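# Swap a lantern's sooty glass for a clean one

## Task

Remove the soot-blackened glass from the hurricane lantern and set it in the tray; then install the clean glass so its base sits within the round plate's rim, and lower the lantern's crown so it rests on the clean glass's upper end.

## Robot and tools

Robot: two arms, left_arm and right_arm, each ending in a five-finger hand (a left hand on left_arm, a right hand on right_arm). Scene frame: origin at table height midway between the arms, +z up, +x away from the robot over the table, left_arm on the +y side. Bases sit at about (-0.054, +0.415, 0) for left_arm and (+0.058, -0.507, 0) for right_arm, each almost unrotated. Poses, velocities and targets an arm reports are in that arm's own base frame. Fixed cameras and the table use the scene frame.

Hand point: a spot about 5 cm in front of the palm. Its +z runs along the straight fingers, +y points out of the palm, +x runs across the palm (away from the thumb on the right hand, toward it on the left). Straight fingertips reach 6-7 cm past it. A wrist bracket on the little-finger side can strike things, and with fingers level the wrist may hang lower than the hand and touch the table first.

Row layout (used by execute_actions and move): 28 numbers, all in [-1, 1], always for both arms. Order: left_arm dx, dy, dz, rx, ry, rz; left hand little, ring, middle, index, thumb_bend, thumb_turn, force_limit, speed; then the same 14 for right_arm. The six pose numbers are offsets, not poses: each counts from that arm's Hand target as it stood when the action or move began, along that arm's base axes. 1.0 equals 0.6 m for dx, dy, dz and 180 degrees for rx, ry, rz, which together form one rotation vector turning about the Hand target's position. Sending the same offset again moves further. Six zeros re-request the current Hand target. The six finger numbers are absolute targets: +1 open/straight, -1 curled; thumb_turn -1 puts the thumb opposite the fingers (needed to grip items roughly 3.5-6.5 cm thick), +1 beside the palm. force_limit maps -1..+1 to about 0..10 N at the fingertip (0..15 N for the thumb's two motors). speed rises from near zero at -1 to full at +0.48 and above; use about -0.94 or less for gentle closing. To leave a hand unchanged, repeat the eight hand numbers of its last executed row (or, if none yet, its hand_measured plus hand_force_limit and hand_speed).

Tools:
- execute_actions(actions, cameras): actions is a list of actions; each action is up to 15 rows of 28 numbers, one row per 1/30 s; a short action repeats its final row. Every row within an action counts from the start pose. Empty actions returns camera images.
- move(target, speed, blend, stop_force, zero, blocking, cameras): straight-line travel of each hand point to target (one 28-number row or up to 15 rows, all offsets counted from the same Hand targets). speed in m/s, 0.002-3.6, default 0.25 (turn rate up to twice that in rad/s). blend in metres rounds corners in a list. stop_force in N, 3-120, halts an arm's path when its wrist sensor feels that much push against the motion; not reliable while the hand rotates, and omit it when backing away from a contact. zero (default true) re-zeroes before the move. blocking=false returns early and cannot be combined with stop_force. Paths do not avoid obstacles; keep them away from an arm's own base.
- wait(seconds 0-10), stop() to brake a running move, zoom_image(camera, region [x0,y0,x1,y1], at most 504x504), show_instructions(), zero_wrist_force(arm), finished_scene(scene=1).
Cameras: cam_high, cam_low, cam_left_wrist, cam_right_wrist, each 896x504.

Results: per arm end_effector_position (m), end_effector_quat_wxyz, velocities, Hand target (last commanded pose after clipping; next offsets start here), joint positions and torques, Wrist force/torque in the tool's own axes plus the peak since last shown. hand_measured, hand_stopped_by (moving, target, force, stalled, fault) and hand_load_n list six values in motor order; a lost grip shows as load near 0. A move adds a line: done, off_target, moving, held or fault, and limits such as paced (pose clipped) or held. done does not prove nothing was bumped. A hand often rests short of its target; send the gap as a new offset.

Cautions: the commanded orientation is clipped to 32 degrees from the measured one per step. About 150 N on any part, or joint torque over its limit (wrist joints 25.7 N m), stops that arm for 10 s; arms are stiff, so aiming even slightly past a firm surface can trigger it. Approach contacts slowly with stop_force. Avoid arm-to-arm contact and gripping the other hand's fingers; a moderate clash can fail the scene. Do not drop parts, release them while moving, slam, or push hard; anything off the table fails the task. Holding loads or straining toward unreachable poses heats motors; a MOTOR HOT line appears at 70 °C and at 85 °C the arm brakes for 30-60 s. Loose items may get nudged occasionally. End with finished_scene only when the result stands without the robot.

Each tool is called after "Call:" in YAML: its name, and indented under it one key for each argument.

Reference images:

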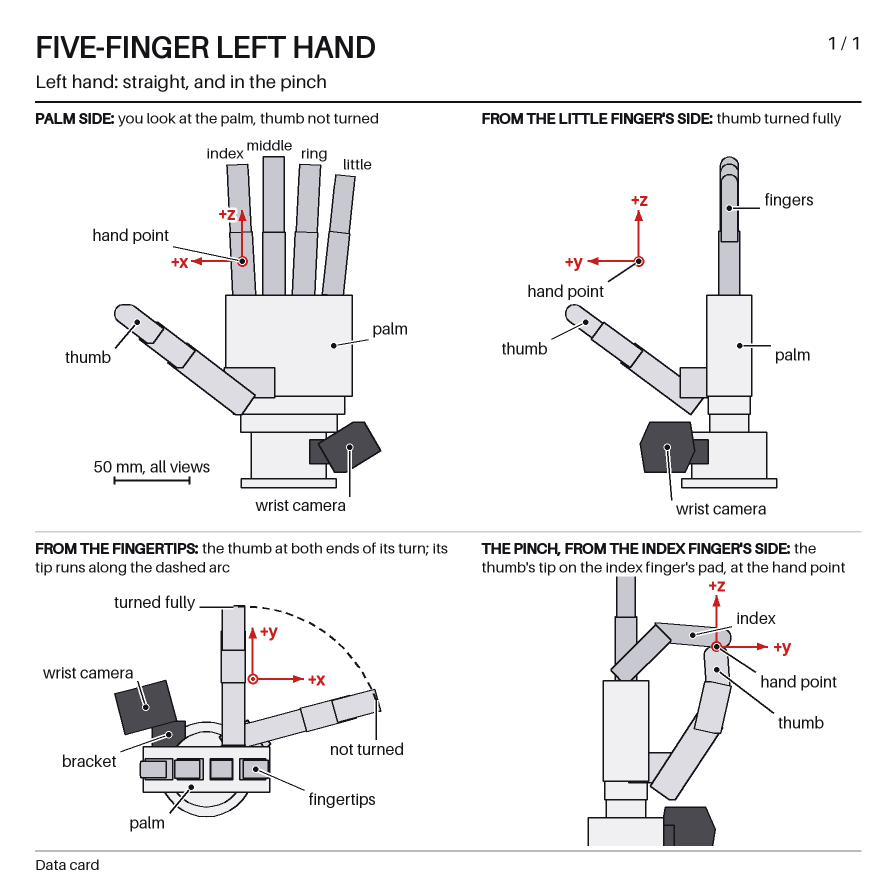

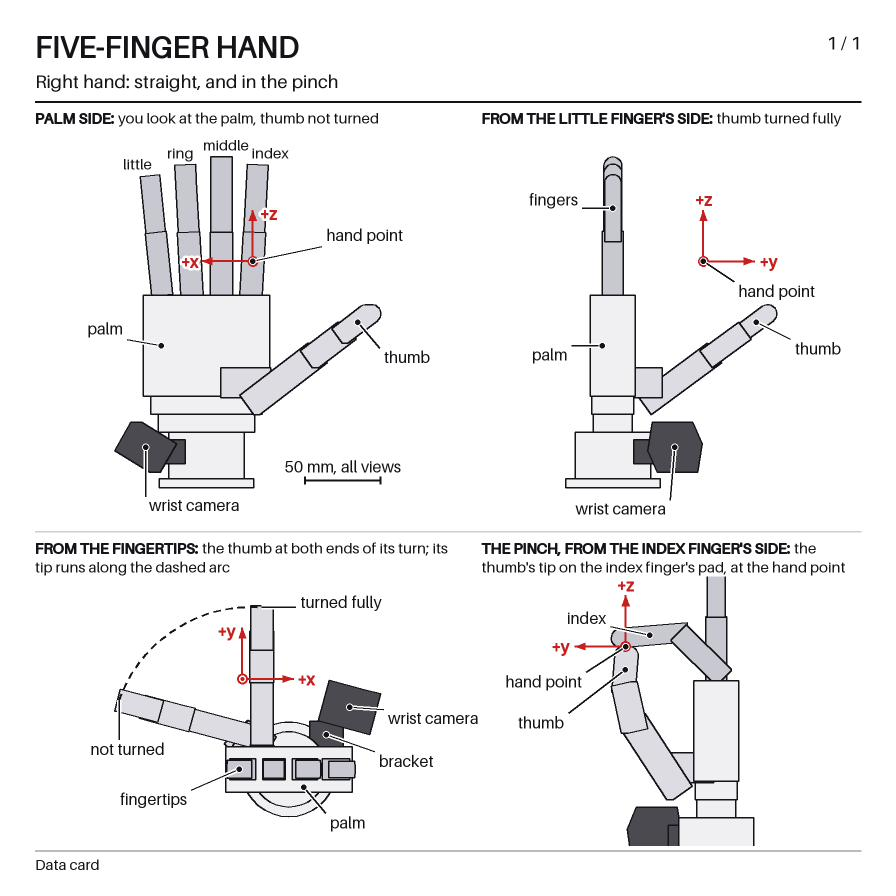

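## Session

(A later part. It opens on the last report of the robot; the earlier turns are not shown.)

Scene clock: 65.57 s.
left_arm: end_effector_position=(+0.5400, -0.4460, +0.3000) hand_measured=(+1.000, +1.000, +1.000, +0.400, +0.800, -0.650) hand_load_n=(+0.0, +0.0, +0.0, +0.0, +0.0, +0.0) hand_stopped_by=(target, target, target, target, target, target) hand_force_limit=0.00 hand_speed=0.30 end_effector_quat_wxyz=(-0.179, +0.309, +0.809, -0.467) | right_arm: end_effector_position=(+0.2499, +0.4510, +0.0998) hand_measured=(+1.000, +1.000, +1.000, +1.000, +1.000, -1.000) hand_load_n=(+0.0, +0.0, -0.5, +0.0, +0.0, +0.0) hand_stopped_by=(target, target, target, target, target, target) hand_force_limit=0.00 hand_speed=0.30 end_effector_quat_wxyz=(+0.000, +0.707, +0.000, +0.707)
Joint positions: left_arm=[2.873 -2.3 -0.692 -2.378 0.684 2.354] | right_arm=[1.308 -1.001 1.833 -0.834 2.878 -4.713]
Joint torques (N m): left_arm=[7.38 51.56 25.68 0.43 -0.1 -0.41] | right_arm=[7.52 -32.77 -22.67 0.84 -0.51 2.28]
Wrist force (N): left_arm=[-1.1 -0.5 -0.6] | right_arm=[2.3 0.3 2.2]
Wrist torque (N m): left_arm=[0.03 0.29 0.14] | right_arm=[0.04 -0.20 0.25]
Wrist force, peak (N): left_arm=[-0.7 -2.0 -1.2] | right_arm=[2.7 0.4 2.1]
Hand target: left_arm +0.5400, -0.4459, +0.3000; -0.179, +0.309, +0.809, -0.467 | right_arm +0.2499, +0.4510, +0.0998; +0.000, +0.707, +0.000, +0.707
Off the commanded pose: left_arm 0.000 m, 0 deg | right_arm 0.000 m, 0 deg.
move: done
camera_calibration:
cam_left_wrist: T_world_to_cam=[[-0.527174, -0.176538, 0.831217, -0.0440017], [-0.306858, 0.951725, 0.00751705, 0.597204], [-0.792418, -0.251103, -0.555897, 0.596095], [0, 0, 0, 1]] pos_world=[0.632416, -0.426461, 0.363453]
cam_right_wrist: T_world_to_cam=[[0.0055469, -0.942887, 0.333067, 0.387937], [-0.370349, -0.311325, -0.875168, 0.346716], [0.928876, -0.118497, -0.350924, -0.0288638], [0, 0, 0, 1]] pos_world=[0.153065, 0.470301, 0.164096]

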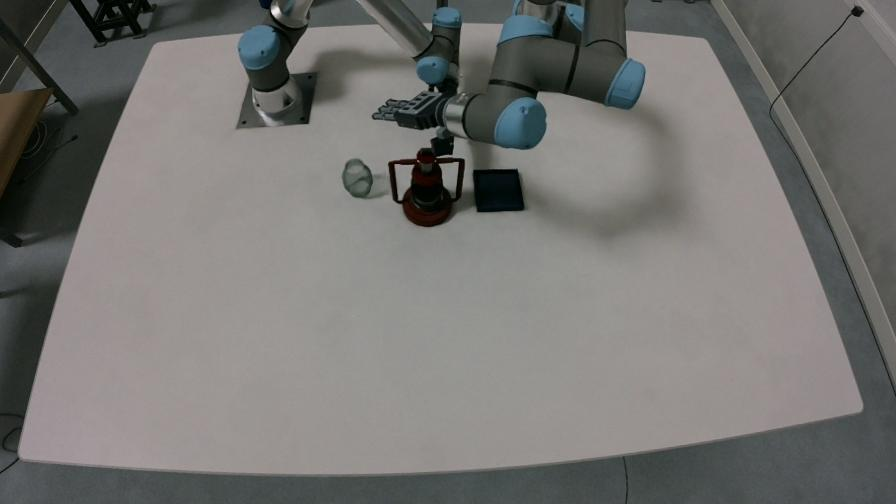

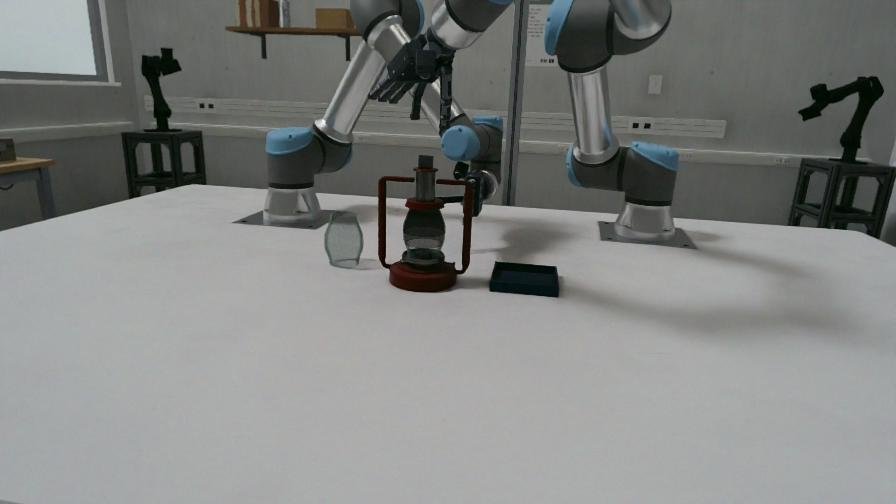

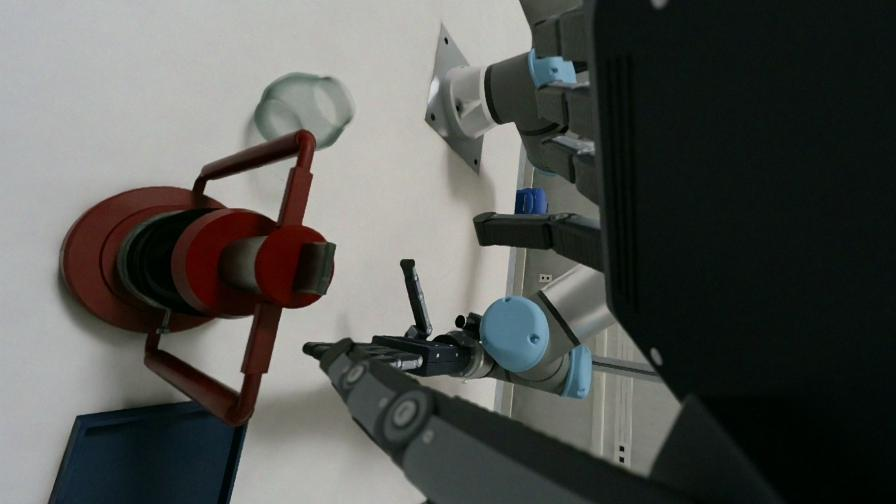

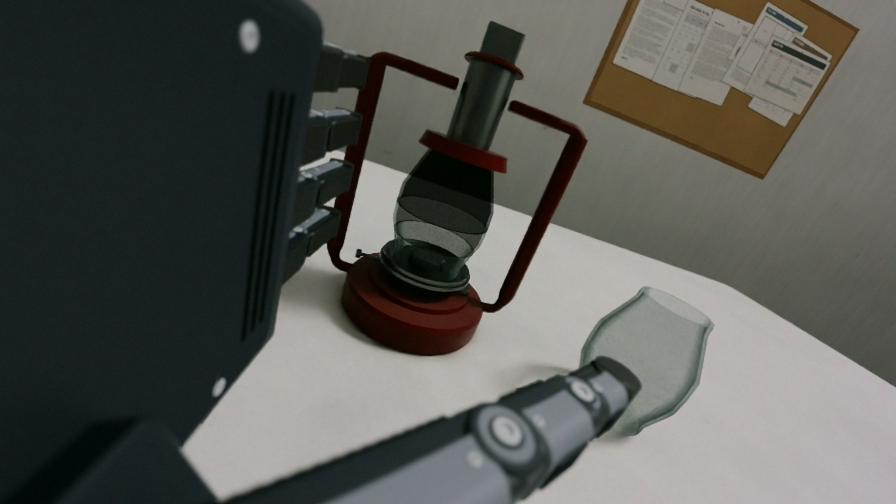

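Call:
move:
  target: [0.0067,-0.0017,-0.15,0,0,0,1,1,1,0.4,0.8,-0.65,0,0.3,0,0,0,0,0,0,1,1,1,1,1,-1,0,0.3]
  cameras: ["all"]
  speed: 0.1
  stop_force: 5

Call:
zoom_image:
  camera: "cam_low"
  region: [370, 100, 490, 200]

Call:
zoom_image:
  camera: "cam_right_wrist"
  region: [380, 0, 620, 160]

Call:
zoom_image:
  camera: "cam_left_wrist"
  region: [300, 170, 520, 370]

Scene clock: 69.33 s.
left_arm: end_effector_position=(+0.5440, -0.4470, +0.2100) hand_measured=(+1.000, +1.000, +1.000, +0.400, +0.800, -0.650) hand_load_n=(+0.0, +0.0, +0.0, +0.0, +0.0, +0.0) hand_stopped_by=(target, target, target, target, target, target) hand_force_limit=0.00 hand_speed=0.30 end_effector_quat_wxyz=(-0.179, +0.309, +0.809, -0.467) | right_arm: end_effector_position=(+0.2499, +0.4510, +0.0998) hand_measured=(+1.000, +1.000, +1.000, +1.000, +1.000, -1.000) hand_load_n=(+0.0, +0.0, +0.0, +0.0, +0.0, +0.0) hand_stopped_by=(target, target, target, target, target, target) hand_force_limit=0.00 hand_speed=0.30 end_effector_quat_wxyz=(+0.000, +0.707, +0.000, +0.707)
Joint positions: left_arm=[2.873 -2.303 -0.917 -2.15 0.684 2.354] | right_arm=[1.308 -1.001 1.833 -0.834 2.878 -4.713]
Joint torques (N m): left_arm=[5.84 60.43 26.75 3 -0.93 1.21] | right_arm=[7.11 -32.5 -22.22 0.82 -0.54 2.1]
Wrist force (N): left_arm=[-1.1 -0.5 -0.9] | right_arm=[2.3 0.5 2.2]
Wrist torque (N m): left_arm=[0.04 0.27 0.10] | right_arm=[0.06 -0.20 0.26]
Wrist force, peak (N): left_arm=[-1.0 -1.4 -1.3] | right_arm=[2.7 0.0 2.1]
Hand target: left_arm +0.5440, -0.4470, +0.2100; -0.179, +0.309, +0.809, -0.467 | right_arm +0.2499, +0.4510, +0.0998; +0.000, +0.707, +0.000, +0.707
Off the commanded pose: left_arm 0.000 m, 0 deg | right_arm 0.000 m, 0 deg.
move: done
camera_calibration:
cam_left_wrist: T_world_to_cam=[[-0.527165, -0.176568, 0.831217, 0.0327216], [-0.306875, 0.95172, 0.0075426, 0.600061], [-0.792417, -0.251103, -0.555897, 0.548982], [0, 0, 0, 1]] pos_world=[0.636416, -0.427461, 0.273453]
cam_right_wrist: T_world_to_cam=[[0.0055469, -0.942887, 0.333067, 0.387937], [-0.370349, -0.311325, -0.875168, 0.346716], [0.928876, -0.118497, -0.350924, -0.0288638], [0, 0, 0, 1]] pos_world=[0.153065, 0.470301, 0.164096]

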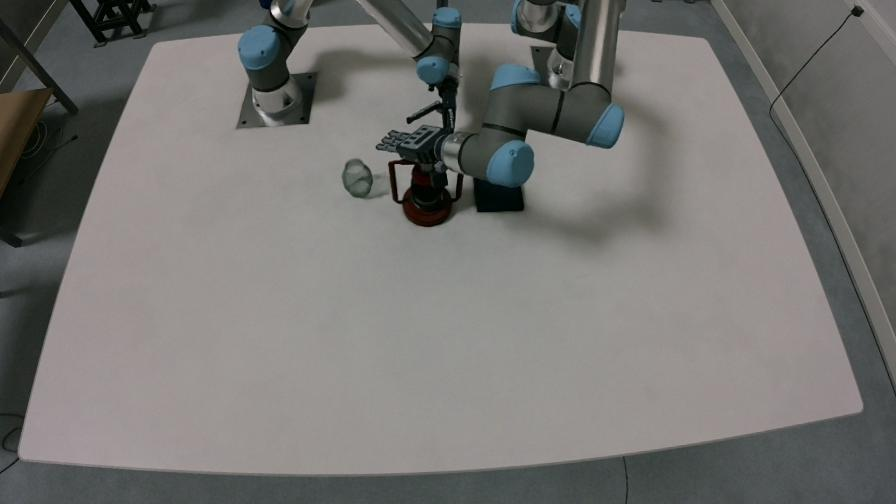

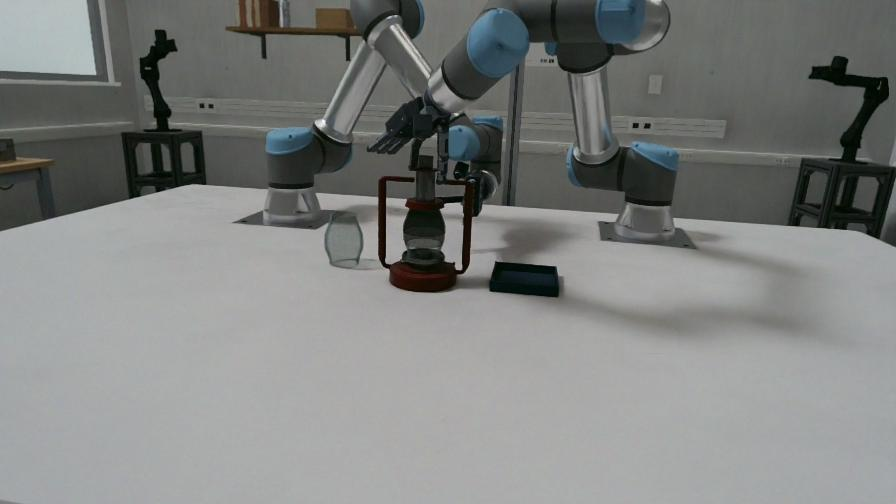

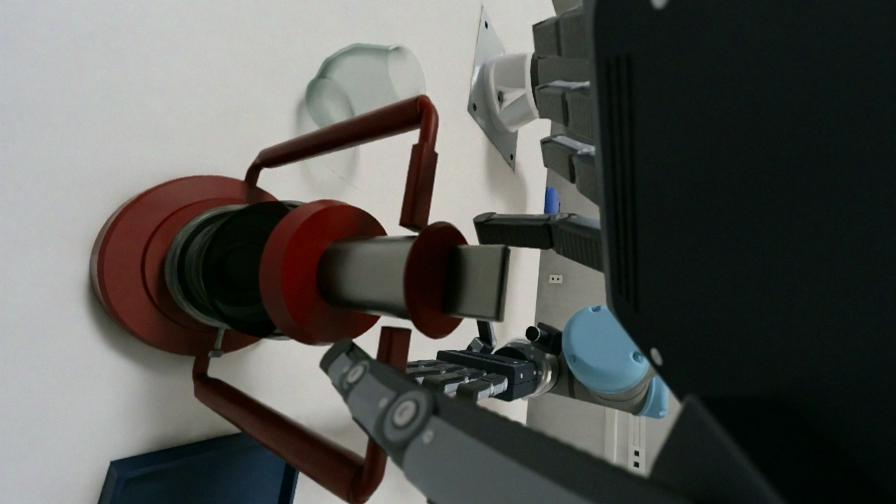

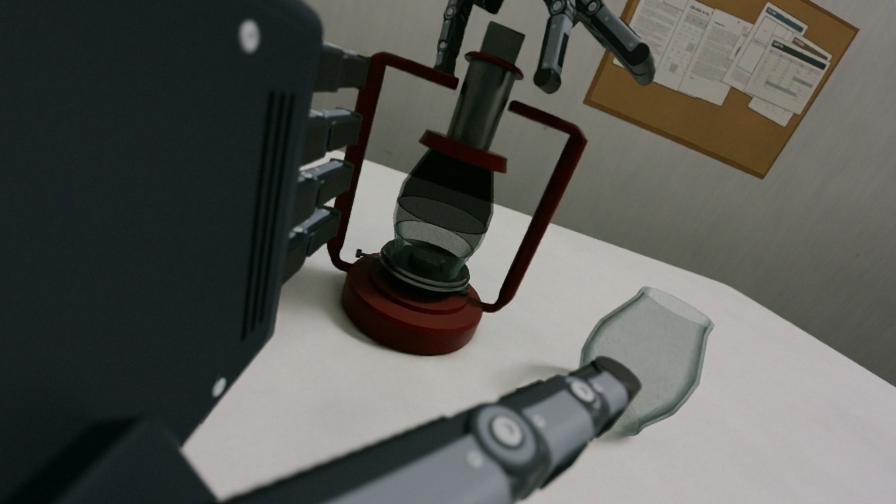

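Scaled by 4.200 from the camera's 896x504 image, which has a finer 1280x720 frame.

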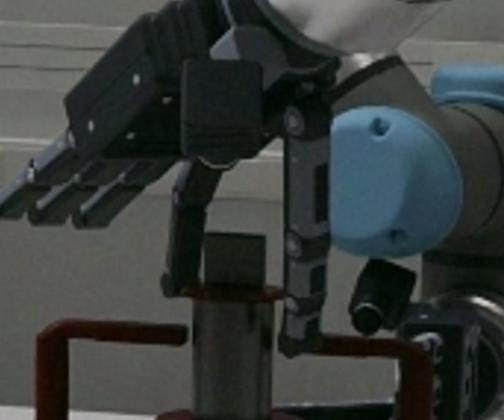

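Scaled by 2.100 from the camera's 896x504 image, which has a finer 1280x720 frame.

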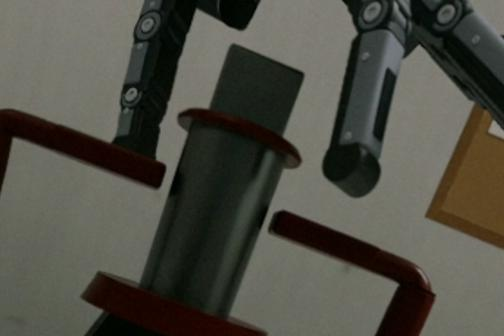

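Scaled by 2.291 from the camera's 896x504 image, which has a finer 1280x720 frame.

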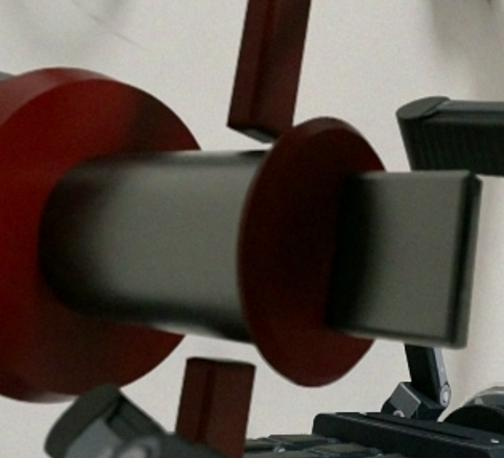

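Call:
move:
  target: [0,0,-0.0083,0,0,0,1,1,1,0.2,0.5,-0.65,-0.5,-0.6,0,0,0,0,0,0,1,1,1,1,1,-1,0,0.3]
  cameras: ["all"]
  speed: 0.1

Call:
zoom_image:
  camera: "cam_low"
  region: [370, 100, 490, 200]

Call:
zoom_image:
  camera: "cam_right_wrist"
  region: [380, 0, 620, 160]

Call:
zoom_image:
  camera: "cam_left_wrist"
  region: [300, 170, 520, 370]

Scene clock: 70.57 s.
left_arm: end_effector_position=(+0.5440, -0.4470, +0.2050) hand_measured=(+1.000, +1.000, +1.000, +0.200, +0.500, -0.650) hand_load_n=(-0.5, +0.0, +0.0, +0.0, +0.0, +0.0) hand_stopped_by=(target, target, target, target, target, target) hand_force_limit=-0.50 hand_speed=-0.60 end_effector_quat_wxyz=(-0.179, +0.309, +0.809, -0.467) | right_arm: end_effector_position=(+0.2499, +0.4510, +0.0998) hand_measured=(+1.000, +1.000, +1.000, +1.000, +1.000, -1.000) hand_load_n=(+0.0, +0.0, +0.0, +0.0, +0.0, +0.0) hand_stopped_by=(target, target, target, target, target, target) hand_force_limit=0.00 hand_speed=0.30 end_effector_quat_wxyz=(+0.000, +0.707, +0.000, +0.707)
Joint positions: left_arm=[2.873 -2.304 -0.927 -2.138 0.684 2.354] | right_arm=[1.308 -1.001 1.833 -0.834 2.878 -4.713]
Joint torques (N m): left_arm=[4.56 47.54 26.38 -0.63 0.39 -0.41] | right_arm=[6.72 -32.46 -22.38 0.82 -0.57 2.02]
Wrist force (N): left_arm=[-1.2 -0.6 -0.9] | right_arm=[2.4 0.3 1.9]
Wrist torque (N m): left_arm=[0.02 0.30 0.10] | right_arm=[0.05 -0.21 0.26]
Wrist force, peak (N): left_arm=[-1.3 -0.5 -1.0] | right_arm=[2.5 0.3 2.2]
Hand target: left_arm +0.5440, -0.4470, +0.2050; -0.179, +0.309, +0.809, -0.467 | right_arm +0.2499, +0.4510, +0.0998; +0.000, +0.707, +0.000, +0.707
Off the commanded pose: left_arm 0.000 m, 0 deg | right_arm 0.000 m, 0 deg.
move: done
camera_calibration:
cam_left_wrist: T_world_to_cam=[[-0.527204, -0.176492, 0.831208, 0.0369375], [-0.306755, 0.951759, 0.00752582, 0.600043], [-0.792438, -0.25101, -0.555911, 0.54626], [0, 0, 0, 1]] pos_world=[0.636417, -0.427461, 0.268453]
cam_right_wrist: T_world_to_cam=[[0.0055469, -0.942887, 0.333067, 0.387937], [-0.370349, -0.311325, -0.875168, 0.346716], [0.928876, -0.118497, -0.350924, -0.0288638], [0, 0, 0, 1]] pos_world=[0.153065, 0.470301, 0.164096]

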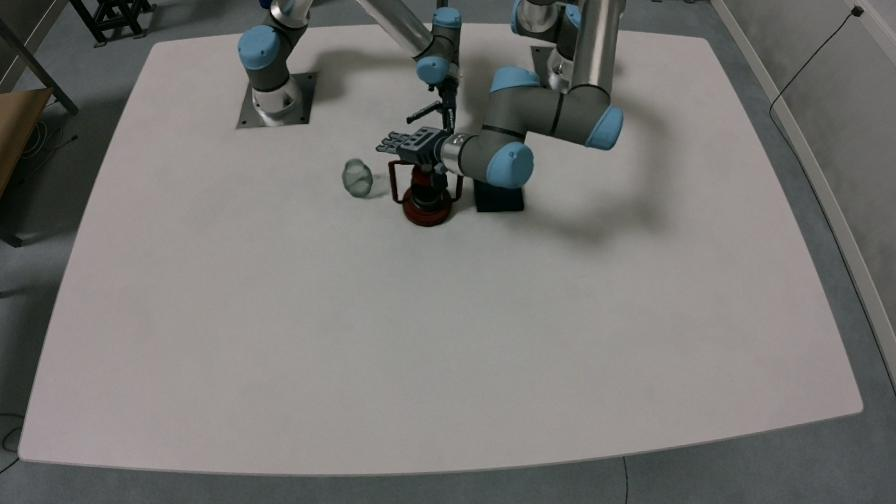

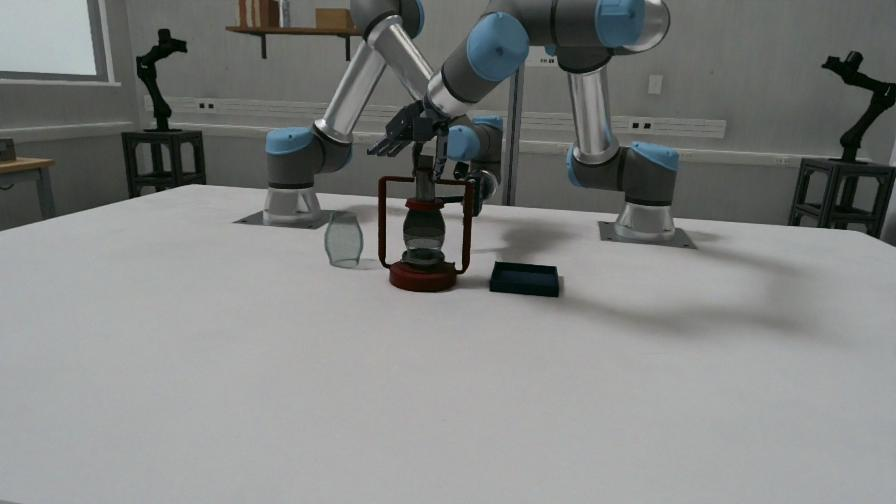

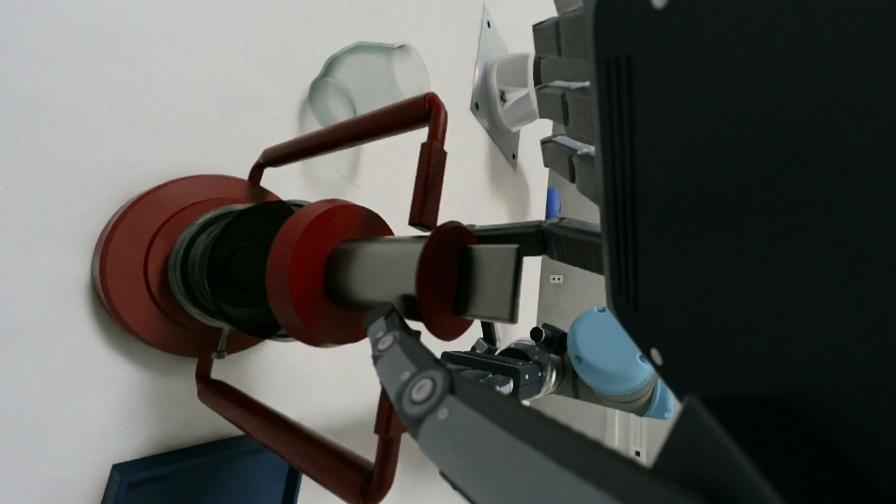

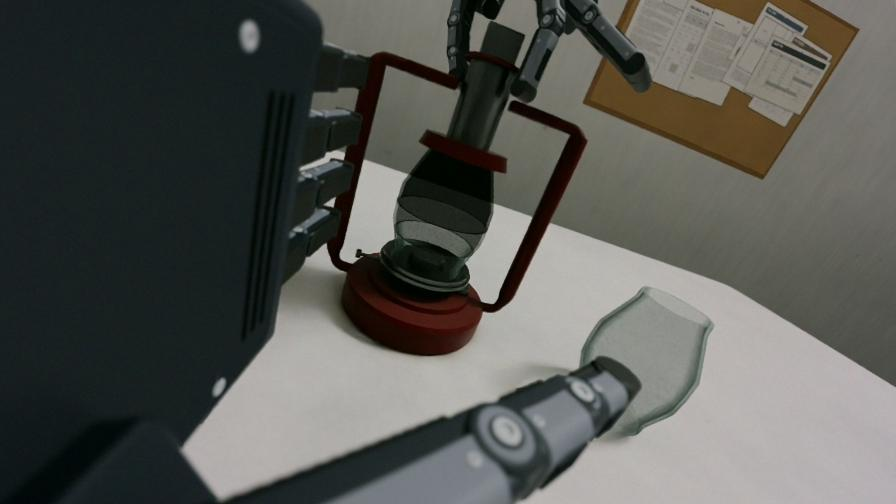

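Scaled by 4.200 from the camera's 896x504 image, which has a finer 1280x720 frame.

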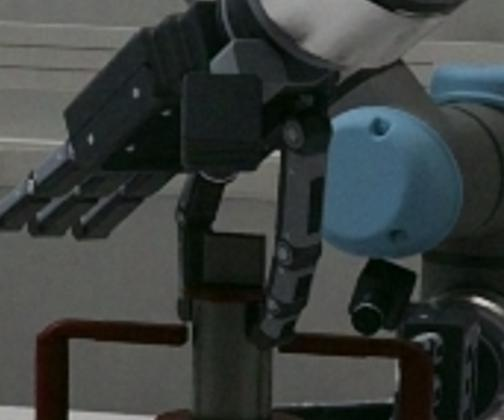

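Scaled by 2.100 from the camera's 896x504 image, which has a finer 1280x720 frame.

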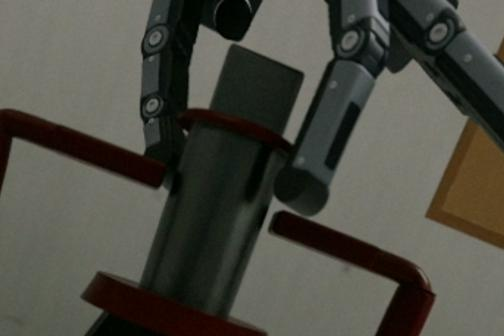

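Scaled by 2.291 from the camera's 896x504 image, which has a finer 1280x720 frame.

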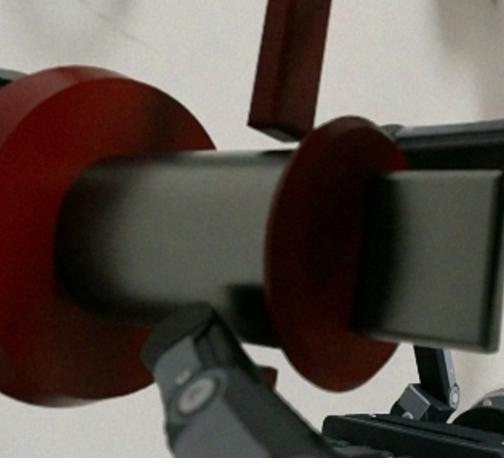

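Call:
move:
  target: [0,0,0,0,0,0,1,1,1,-0.3,-0.2,-0.65,0.3,-0.88,0,0,0,0,0,0,1,1,1,1,1,-1,0,0.3]
  cameras: ["all"]

Call:
zoom_image:
  camera: "cam_low"
  region: [370, 100, 490, 200]

Call:
zoom_image:
  camera: "cam_right_wrist"
  region: [380, 0, 620, 160]

Call:
zoom_image:
  camera: "cam_left_wrist"
  region: [300, 170, 520, 370]

Scene clock: 71.60 s.
left_arm: end_effector_position=(+0.5440, -0.4470, +0.2050) hand_measured=(+1.000, +1.000, +1.000, +0.104, +0.422, -0.650) hand_load_n=(+0.0, +0.0, +0.0, +8.0, +10.0, +0.5) hand_stopped_by=(target, target, target, force, force, target) hand_force_limit=0.30 hand_speed=-0.88 end_effector_quat_wxyz=(-0.179, +0.309, +0.809, -0.467) | right_arm: end_effector_position=(+0.2499, +0.4510, +0.0998) hand_measured=(+1.000, +1.000, +1.000, +1.000, +1.000, -1.000) hand_load_n=(+0.0, +0.0, +0.0, +0.0, +0.0, +0.0) hand_stopped_by=(target, target, target, target, target, target) hand_force_limit=0.00 hand_speed=0.30 end_effector_quat_wxyz=(+0.000, +0.707, +0.000, +0.707)
Joint positions: left_arm=[2.873 -2.304 -0.927 -2.139 0.684 2.354] | right_arm=[1.308 -1.001 1.833 -0.834 2.878 -4.713]
Joint torques (N m): left_arm=[2.25 48.86 30.05 2.22 0.39 -1.85] | right_arm=[6.72 -32.45 -22.49 0.92 -0.51 2.12]
Wrist force (N): left_arm=[-0.5 0.6 3.0] | right_arm=[2.2 0.3 2.1]
Wrist torque (N m): left_arm=[0.04 0.29 0.06] | right_arm=[0.05 -0.18 0.25]
Wrist force, peak (N): left_arm=[-1.1 -3.3 6.8] | right_arm=[2.7 0.2 2.0]
Hand target: left_arm +0.5440, -0.4470, +0.2050; -0.179, +0.309, +0.809, -0.467 | right_arm +0.2499, +0.4510, +0.0998; +0.000, +0.707, +0.000, +0.707
Off the commanded pose: left_arm 0.000 m, 0 deg | right_arm 0.000 m, 0 deg.
move: done
camera_calibration:
cam_left_wrist: T_world_to_cam=[[-0.527071, -0.176538, 0.831282, 0.0368128], [-0.306774, 0.951752, 0.0076133, 0.600029], [-0.792519, -0.251003, -0.555798, 0.546284], [0, 0, 0, 1]] pos_world=[0.636417, -0.427461, 0.268454]
cam_right_wrist: T_world_to_cam=[[0.0055469, -0.942887, 0.333067, 0.387937], [-0.370349, -0.311325, -0.875168, 0.346716], [0.928876, -0.118497, -0.350924, -0.0288638], [0, 0, 0, 1]] pos_world=[0.153065, 0.470301, 0.164096]

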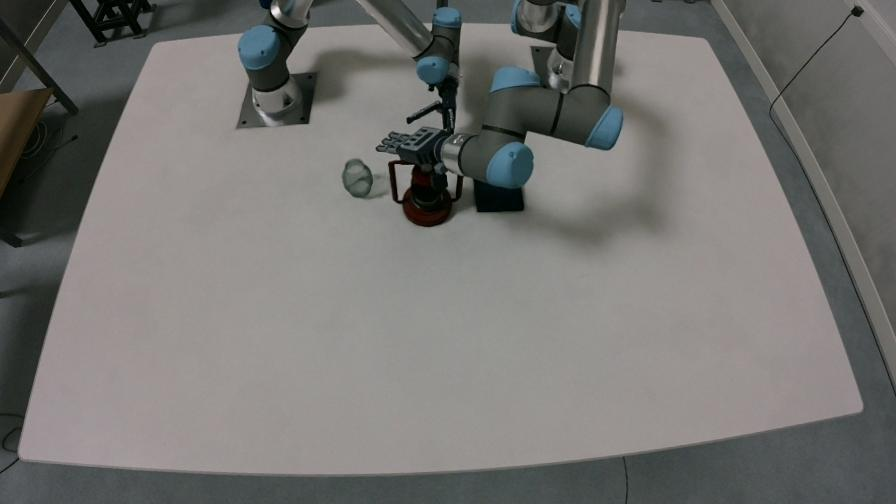

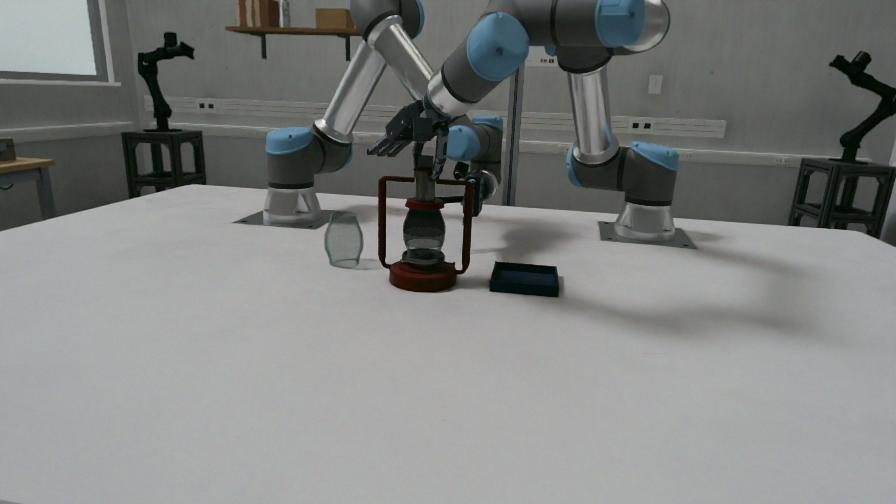

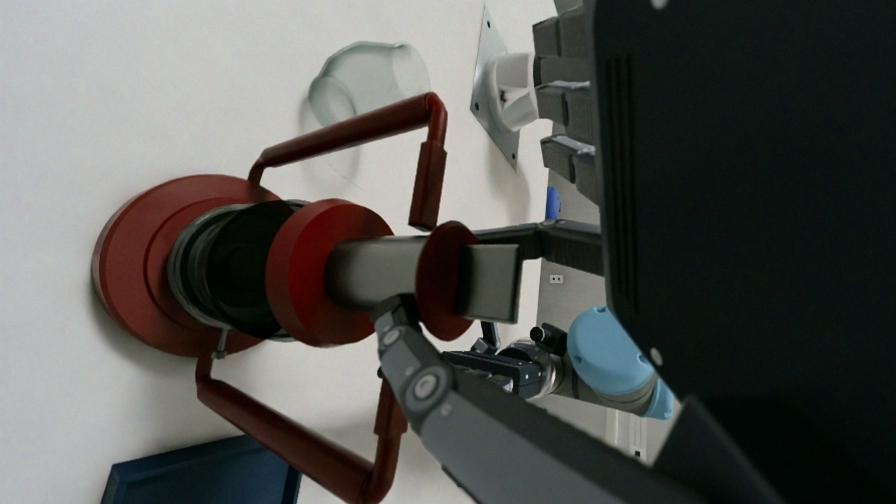

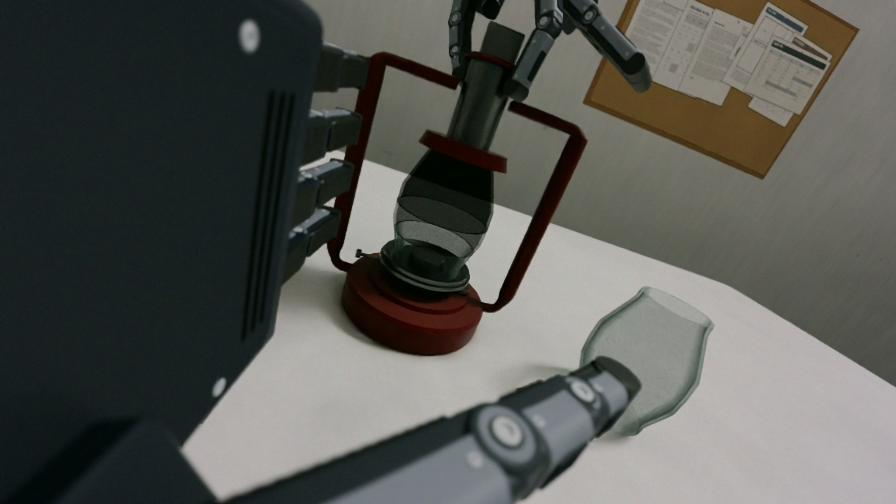

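Scaled by 4.200 from the camera's 896x504 image, which has a finer 1280x720 frame.

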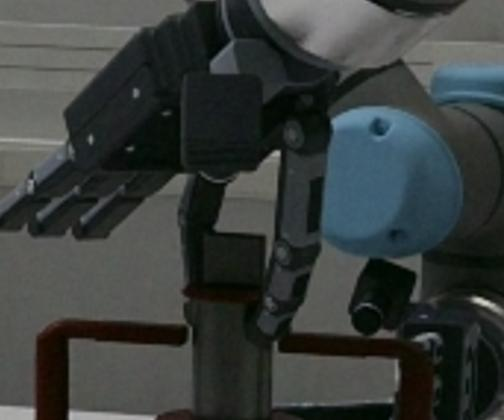

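Scaled by 2.100 from the camera's 896x504 image, which has a finer 1280x720 frame.

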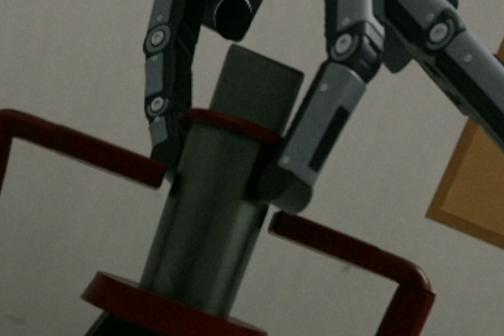

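Scaled by 2.291 from the camera's 896x504 image, which has a finer 1280x720 frame.

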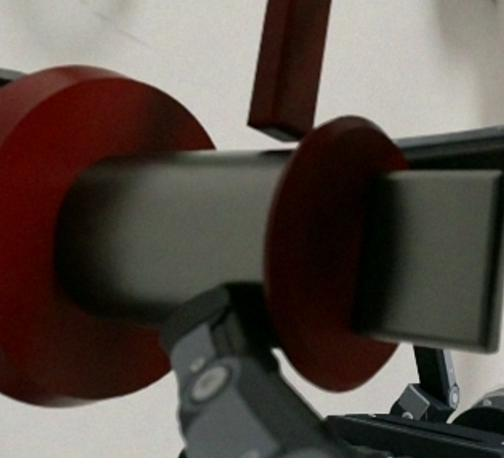

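Call:
move:
  target: [0,0,0.02,0,0,0,1,1,1,-0.3,-0.2,-0.65,0.3,-0.88,0,0,0,0,0,0,1,1,1,1,1,-1,0,0.3]
  cameras: ["cam_low","cam_right_wrist"]
  speed: 0.03

Call:
zoom_image:
  camera: "cam_low"
  region: [370, 100, 490, 300]

Call:
zoom_image:
  camera: "cam_right_wrist"
  region: [360, 0, 600, 220]

Scene clock: 72.47 s.
left_arm: end_effector_position=(+0.5440, -0.4469, +0.2172) hand_measured=(+1.000, +1.000, +1.000, +0.104, +0.422, -0.650) hand_load_n=(+0.0, +0.0, +0.0, +8.0, +9.5, +0.5) hand_stopped_by=(target, target, target, force, force, target) hand_force_limit=0.30 hand_speed=-0.88 end_effector_quat_wxyz=(-0.179, +0.309, +0.809, -0.467) end_effector_velocity=(+0.001, -0.001, -0.001) end_effector_angular_velocity=(-0.002, -0.005, +0.000) | right_arm: end_effector_position=(+0.2499, +0.4510, +0.0998) hand_measured=(+1.000, +1.000, +1.000, +1.000, +1.000, -1.000) hand_load_n=(+0.0, +0.0, +0.0, +0.0, +0.0, +0.0) hand_stopped_by=(target, target, target, target, target, target) hand_force_limit=0.00 hand_speed=0.30 end_effector_quat_wxyz=(+0.000, +0.707, +0.000, +0.707)
Joint positions: left_arm=[2.873 -2.301 -0.901 -2.168 0.684 2.354] | right_arm=[1.308 -1.001 1.833 -0.834 2.878 -4.713]
Joint velocities: left_arm=[0 0 -0.002 0.006 0 0] | right_arm=[within noise]
Joint torques (N m): left_arm=[1.52 57.68 19.28 3.36 -2.7 -0.28] | right_arm=[6.95 -32.53 -22.22 0.86 -0.54 2.11]
Wrist force (N): left_arm=[-0.6 8.7 7.6] | right_arm=[2.3 0.2 1.9]
Wrist torque (N m): left_arm=[0.04 0.26 0.03] | right_arm=[0.03 -0.20 0.25]
Wrist force, peak (N): left_arm=[-0.6 8.7 7.6] | right_arm=[2.6 0.5 2.3]
Hand target: left_arm +0.5440, -0.4470, +0.2170; -0.179, +0.309, +0.809, -0.467 | right_arm +0.2499, +0.4510, +0.0998; +0.000, +0.707, +0.000, +0.707
Off the commanded pose: left_arm 0.000 m, 0 deg | right_arm 0.000 m, 0 deg.
move: done
camera_calibration:
cam_right_wrist: T_world_to_cam=[[0.0055469, -0.942887, 0.333067, 0.387937], [-0.370349, -0.311325, -0.875168, 0.346716], [0.928876, -0.118497, -0.350924, -0.0288638], [0, 0, 0, 1]] pos_world=[0.153065, 0.470301, 0.164096]
Images, in order (width x height): cam_low 896x504, cam_right_wrist 896x504.

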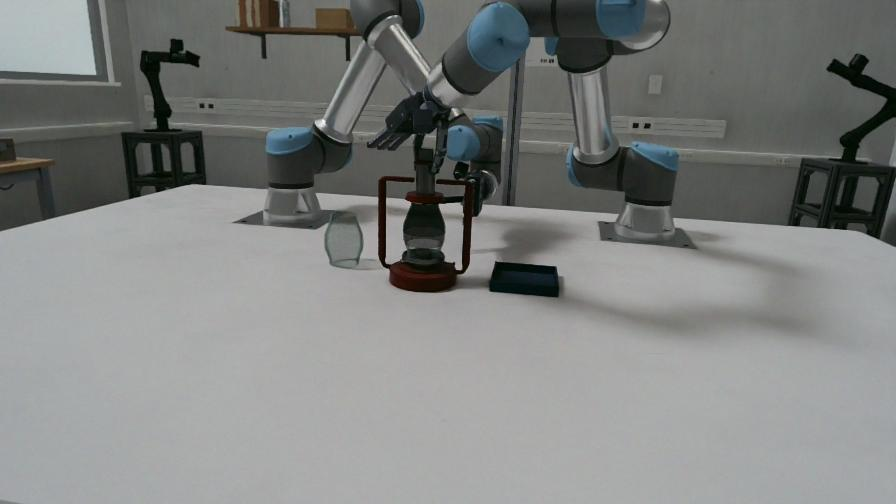

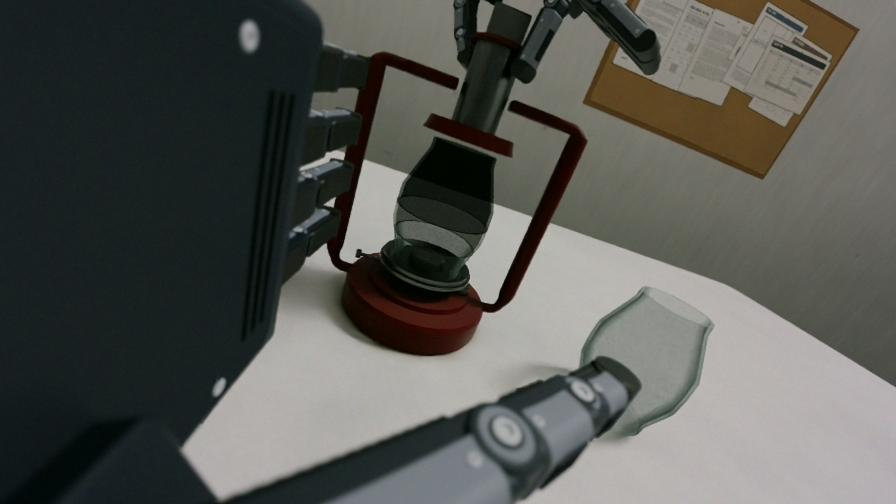

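Scaled by 2.520 from the camera's 896x504 image, which has a finer 1280x720 frame.

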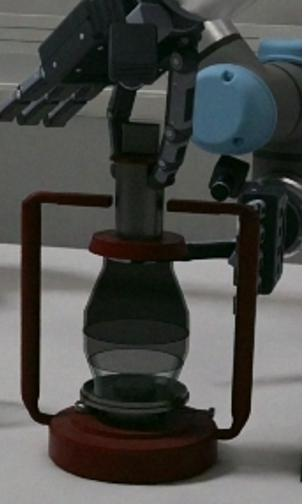

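Scaled by 2.100 from the camera's 896x504 image, which has a finer 1280x720 frame.

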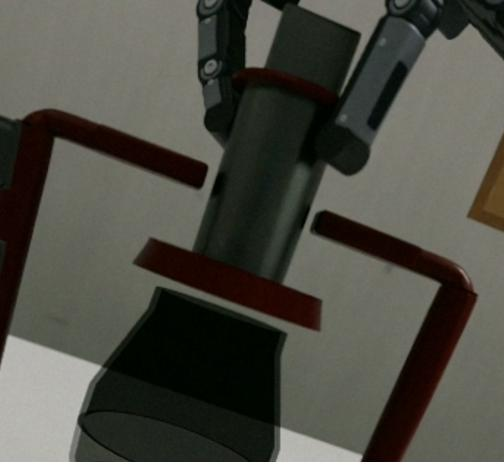

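Call:
move:
  target: [0,0,0.02,0,0,0,1,1,1,-0.3,-0.2,-0.65,0.3,-0.88,0,0,0,0,0,0,1,1,1,1,1,-1,0,0.3]
  cameras: ["cam_low","cam_right_wrist"]
  speed: 0.03

Call:
zoom_image:
  camera: "cam_low"
  region: [370, 100, 490, 300]

Call:
zoom_image:
  camera: "cam_right_wrist"
  region: [320, 40, 560, 360]

Scene clock: 73.40 s.
left_arm: end_effector_position=(+0.5440, -0.4470, +0.2292) hand_measured=(+1.000, +1.000, +1.000, +0.104, +0.422, -0.650) hand_load_n=(+0.0, +0.0, +0.0, +10.5, +10.5, +0.0) hand_stopped_by=(target, target, target, force, force, target) hand_force_limit=0.30 hand_speed=-0.88 end_effector_quat_wxyz=(-0.179, +0.309, +0.809, -0.467) end_effector_velocity=(+0.001, +0.000, -0.001) end_effector_angular_velocity=(+0.000, -0.004, -0.001) | right_arm: end_effector_position=(+0.2499, +0.4510, +0.0998) hand_measured=(+1.000, +1.000, +1.000, +1.000, +1.000, -1.000) hand_load_n=(+0.0, +0.0, +0.0, +0.0, +0.0, +0.0) hand_stopped_by=(target, target, target, target, target, target) hand_force_limit=0.00 hand_speed=0.30 end_effector_quat_wxyz=(+0.000, +0.707, +0.000, +0.707)
Joint positions: left_arm=[2.873 -2.299 -0.873 -2.197 0.684 2.354] | right_arm=[1.308 -1.001 1.833 -0.834 2.878 -4.713]
Joint velocities: left_arm=[0 0 -0.003 0.006 0.001 0] | right_arm=[within noise]
Joint torques (N m): left_arm=[-0.11 58.99 20.32 3.5 -2.59 1.16] | right_arm=[7.12 -33.08 -22.77 0.82 -0.47 2.07]
Wrist force (N): left_arm=[1.0 9.8 10.7] | right_arm=[2.3 0.1 1.9]
Wrist torque (N m): left_arm=[0.09 0.31 0.07] | right_arm=[0.02 -0.18 0.25]
Wrist force, peak (N): left_arm=[1.0 9.8 10.7] | right_arm=[2.6 0.6 2.0]
Hand target: left_arm +0.5440, -0.4470, +0.2290; -0.179, +0.309, +0.809, -0.467 | right_arm +0.2499, +0.4510, +0.0998; +0.000, +0.707, +0.000, +0.707
Off the commanded pose: left_arm 0.000 m, 0 deg | right_arm 0.000 m, 0 deg.
move: done
camera_calibration:
cam_right_wrist: T_world_to_cam=[[0.0055469, -0.942887, 0.333067, 0.387937], [-0.370349, -0.311325, -0.875168, 0.346716], [0.928876, -0.118497, -0.350924, -0.0288638], [0, 0, 0, 1]] pos_world=[0.153065, 0.470301, 0.164096]
Images, in order (width x height): cam_low 896x504, cam_right_wrist 896x504.

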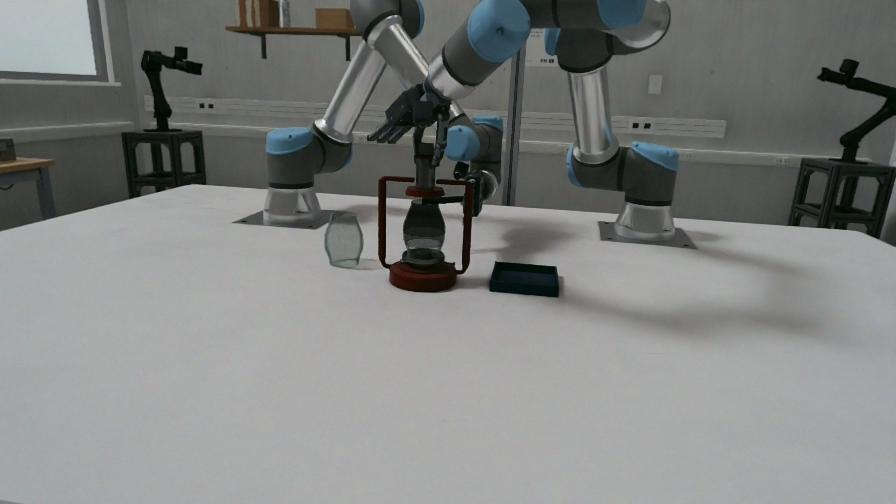

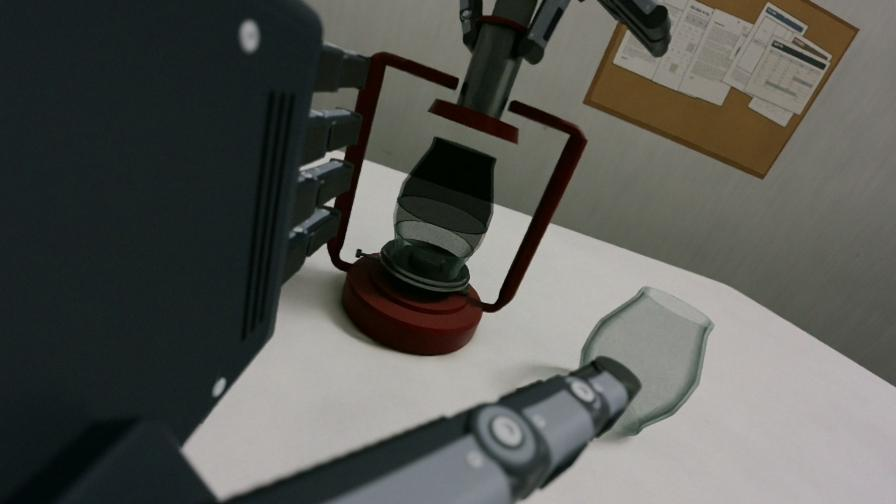

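Scaled by 2.520 from the camera's 896x504 image, which has a finer 1280x720 frame.

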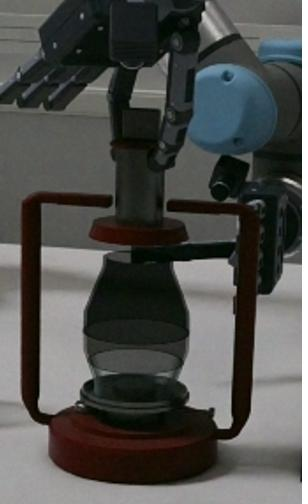

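Scaled by 1.575 from the camera's 896x504 image, which has a finer 1280x720 frame.

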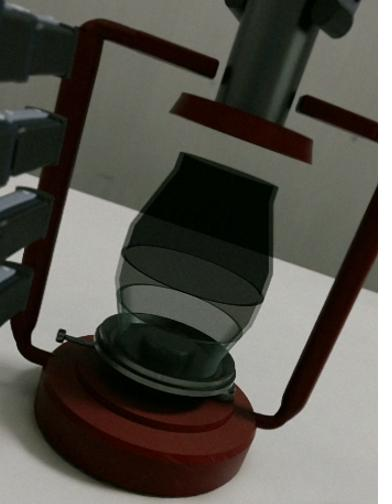

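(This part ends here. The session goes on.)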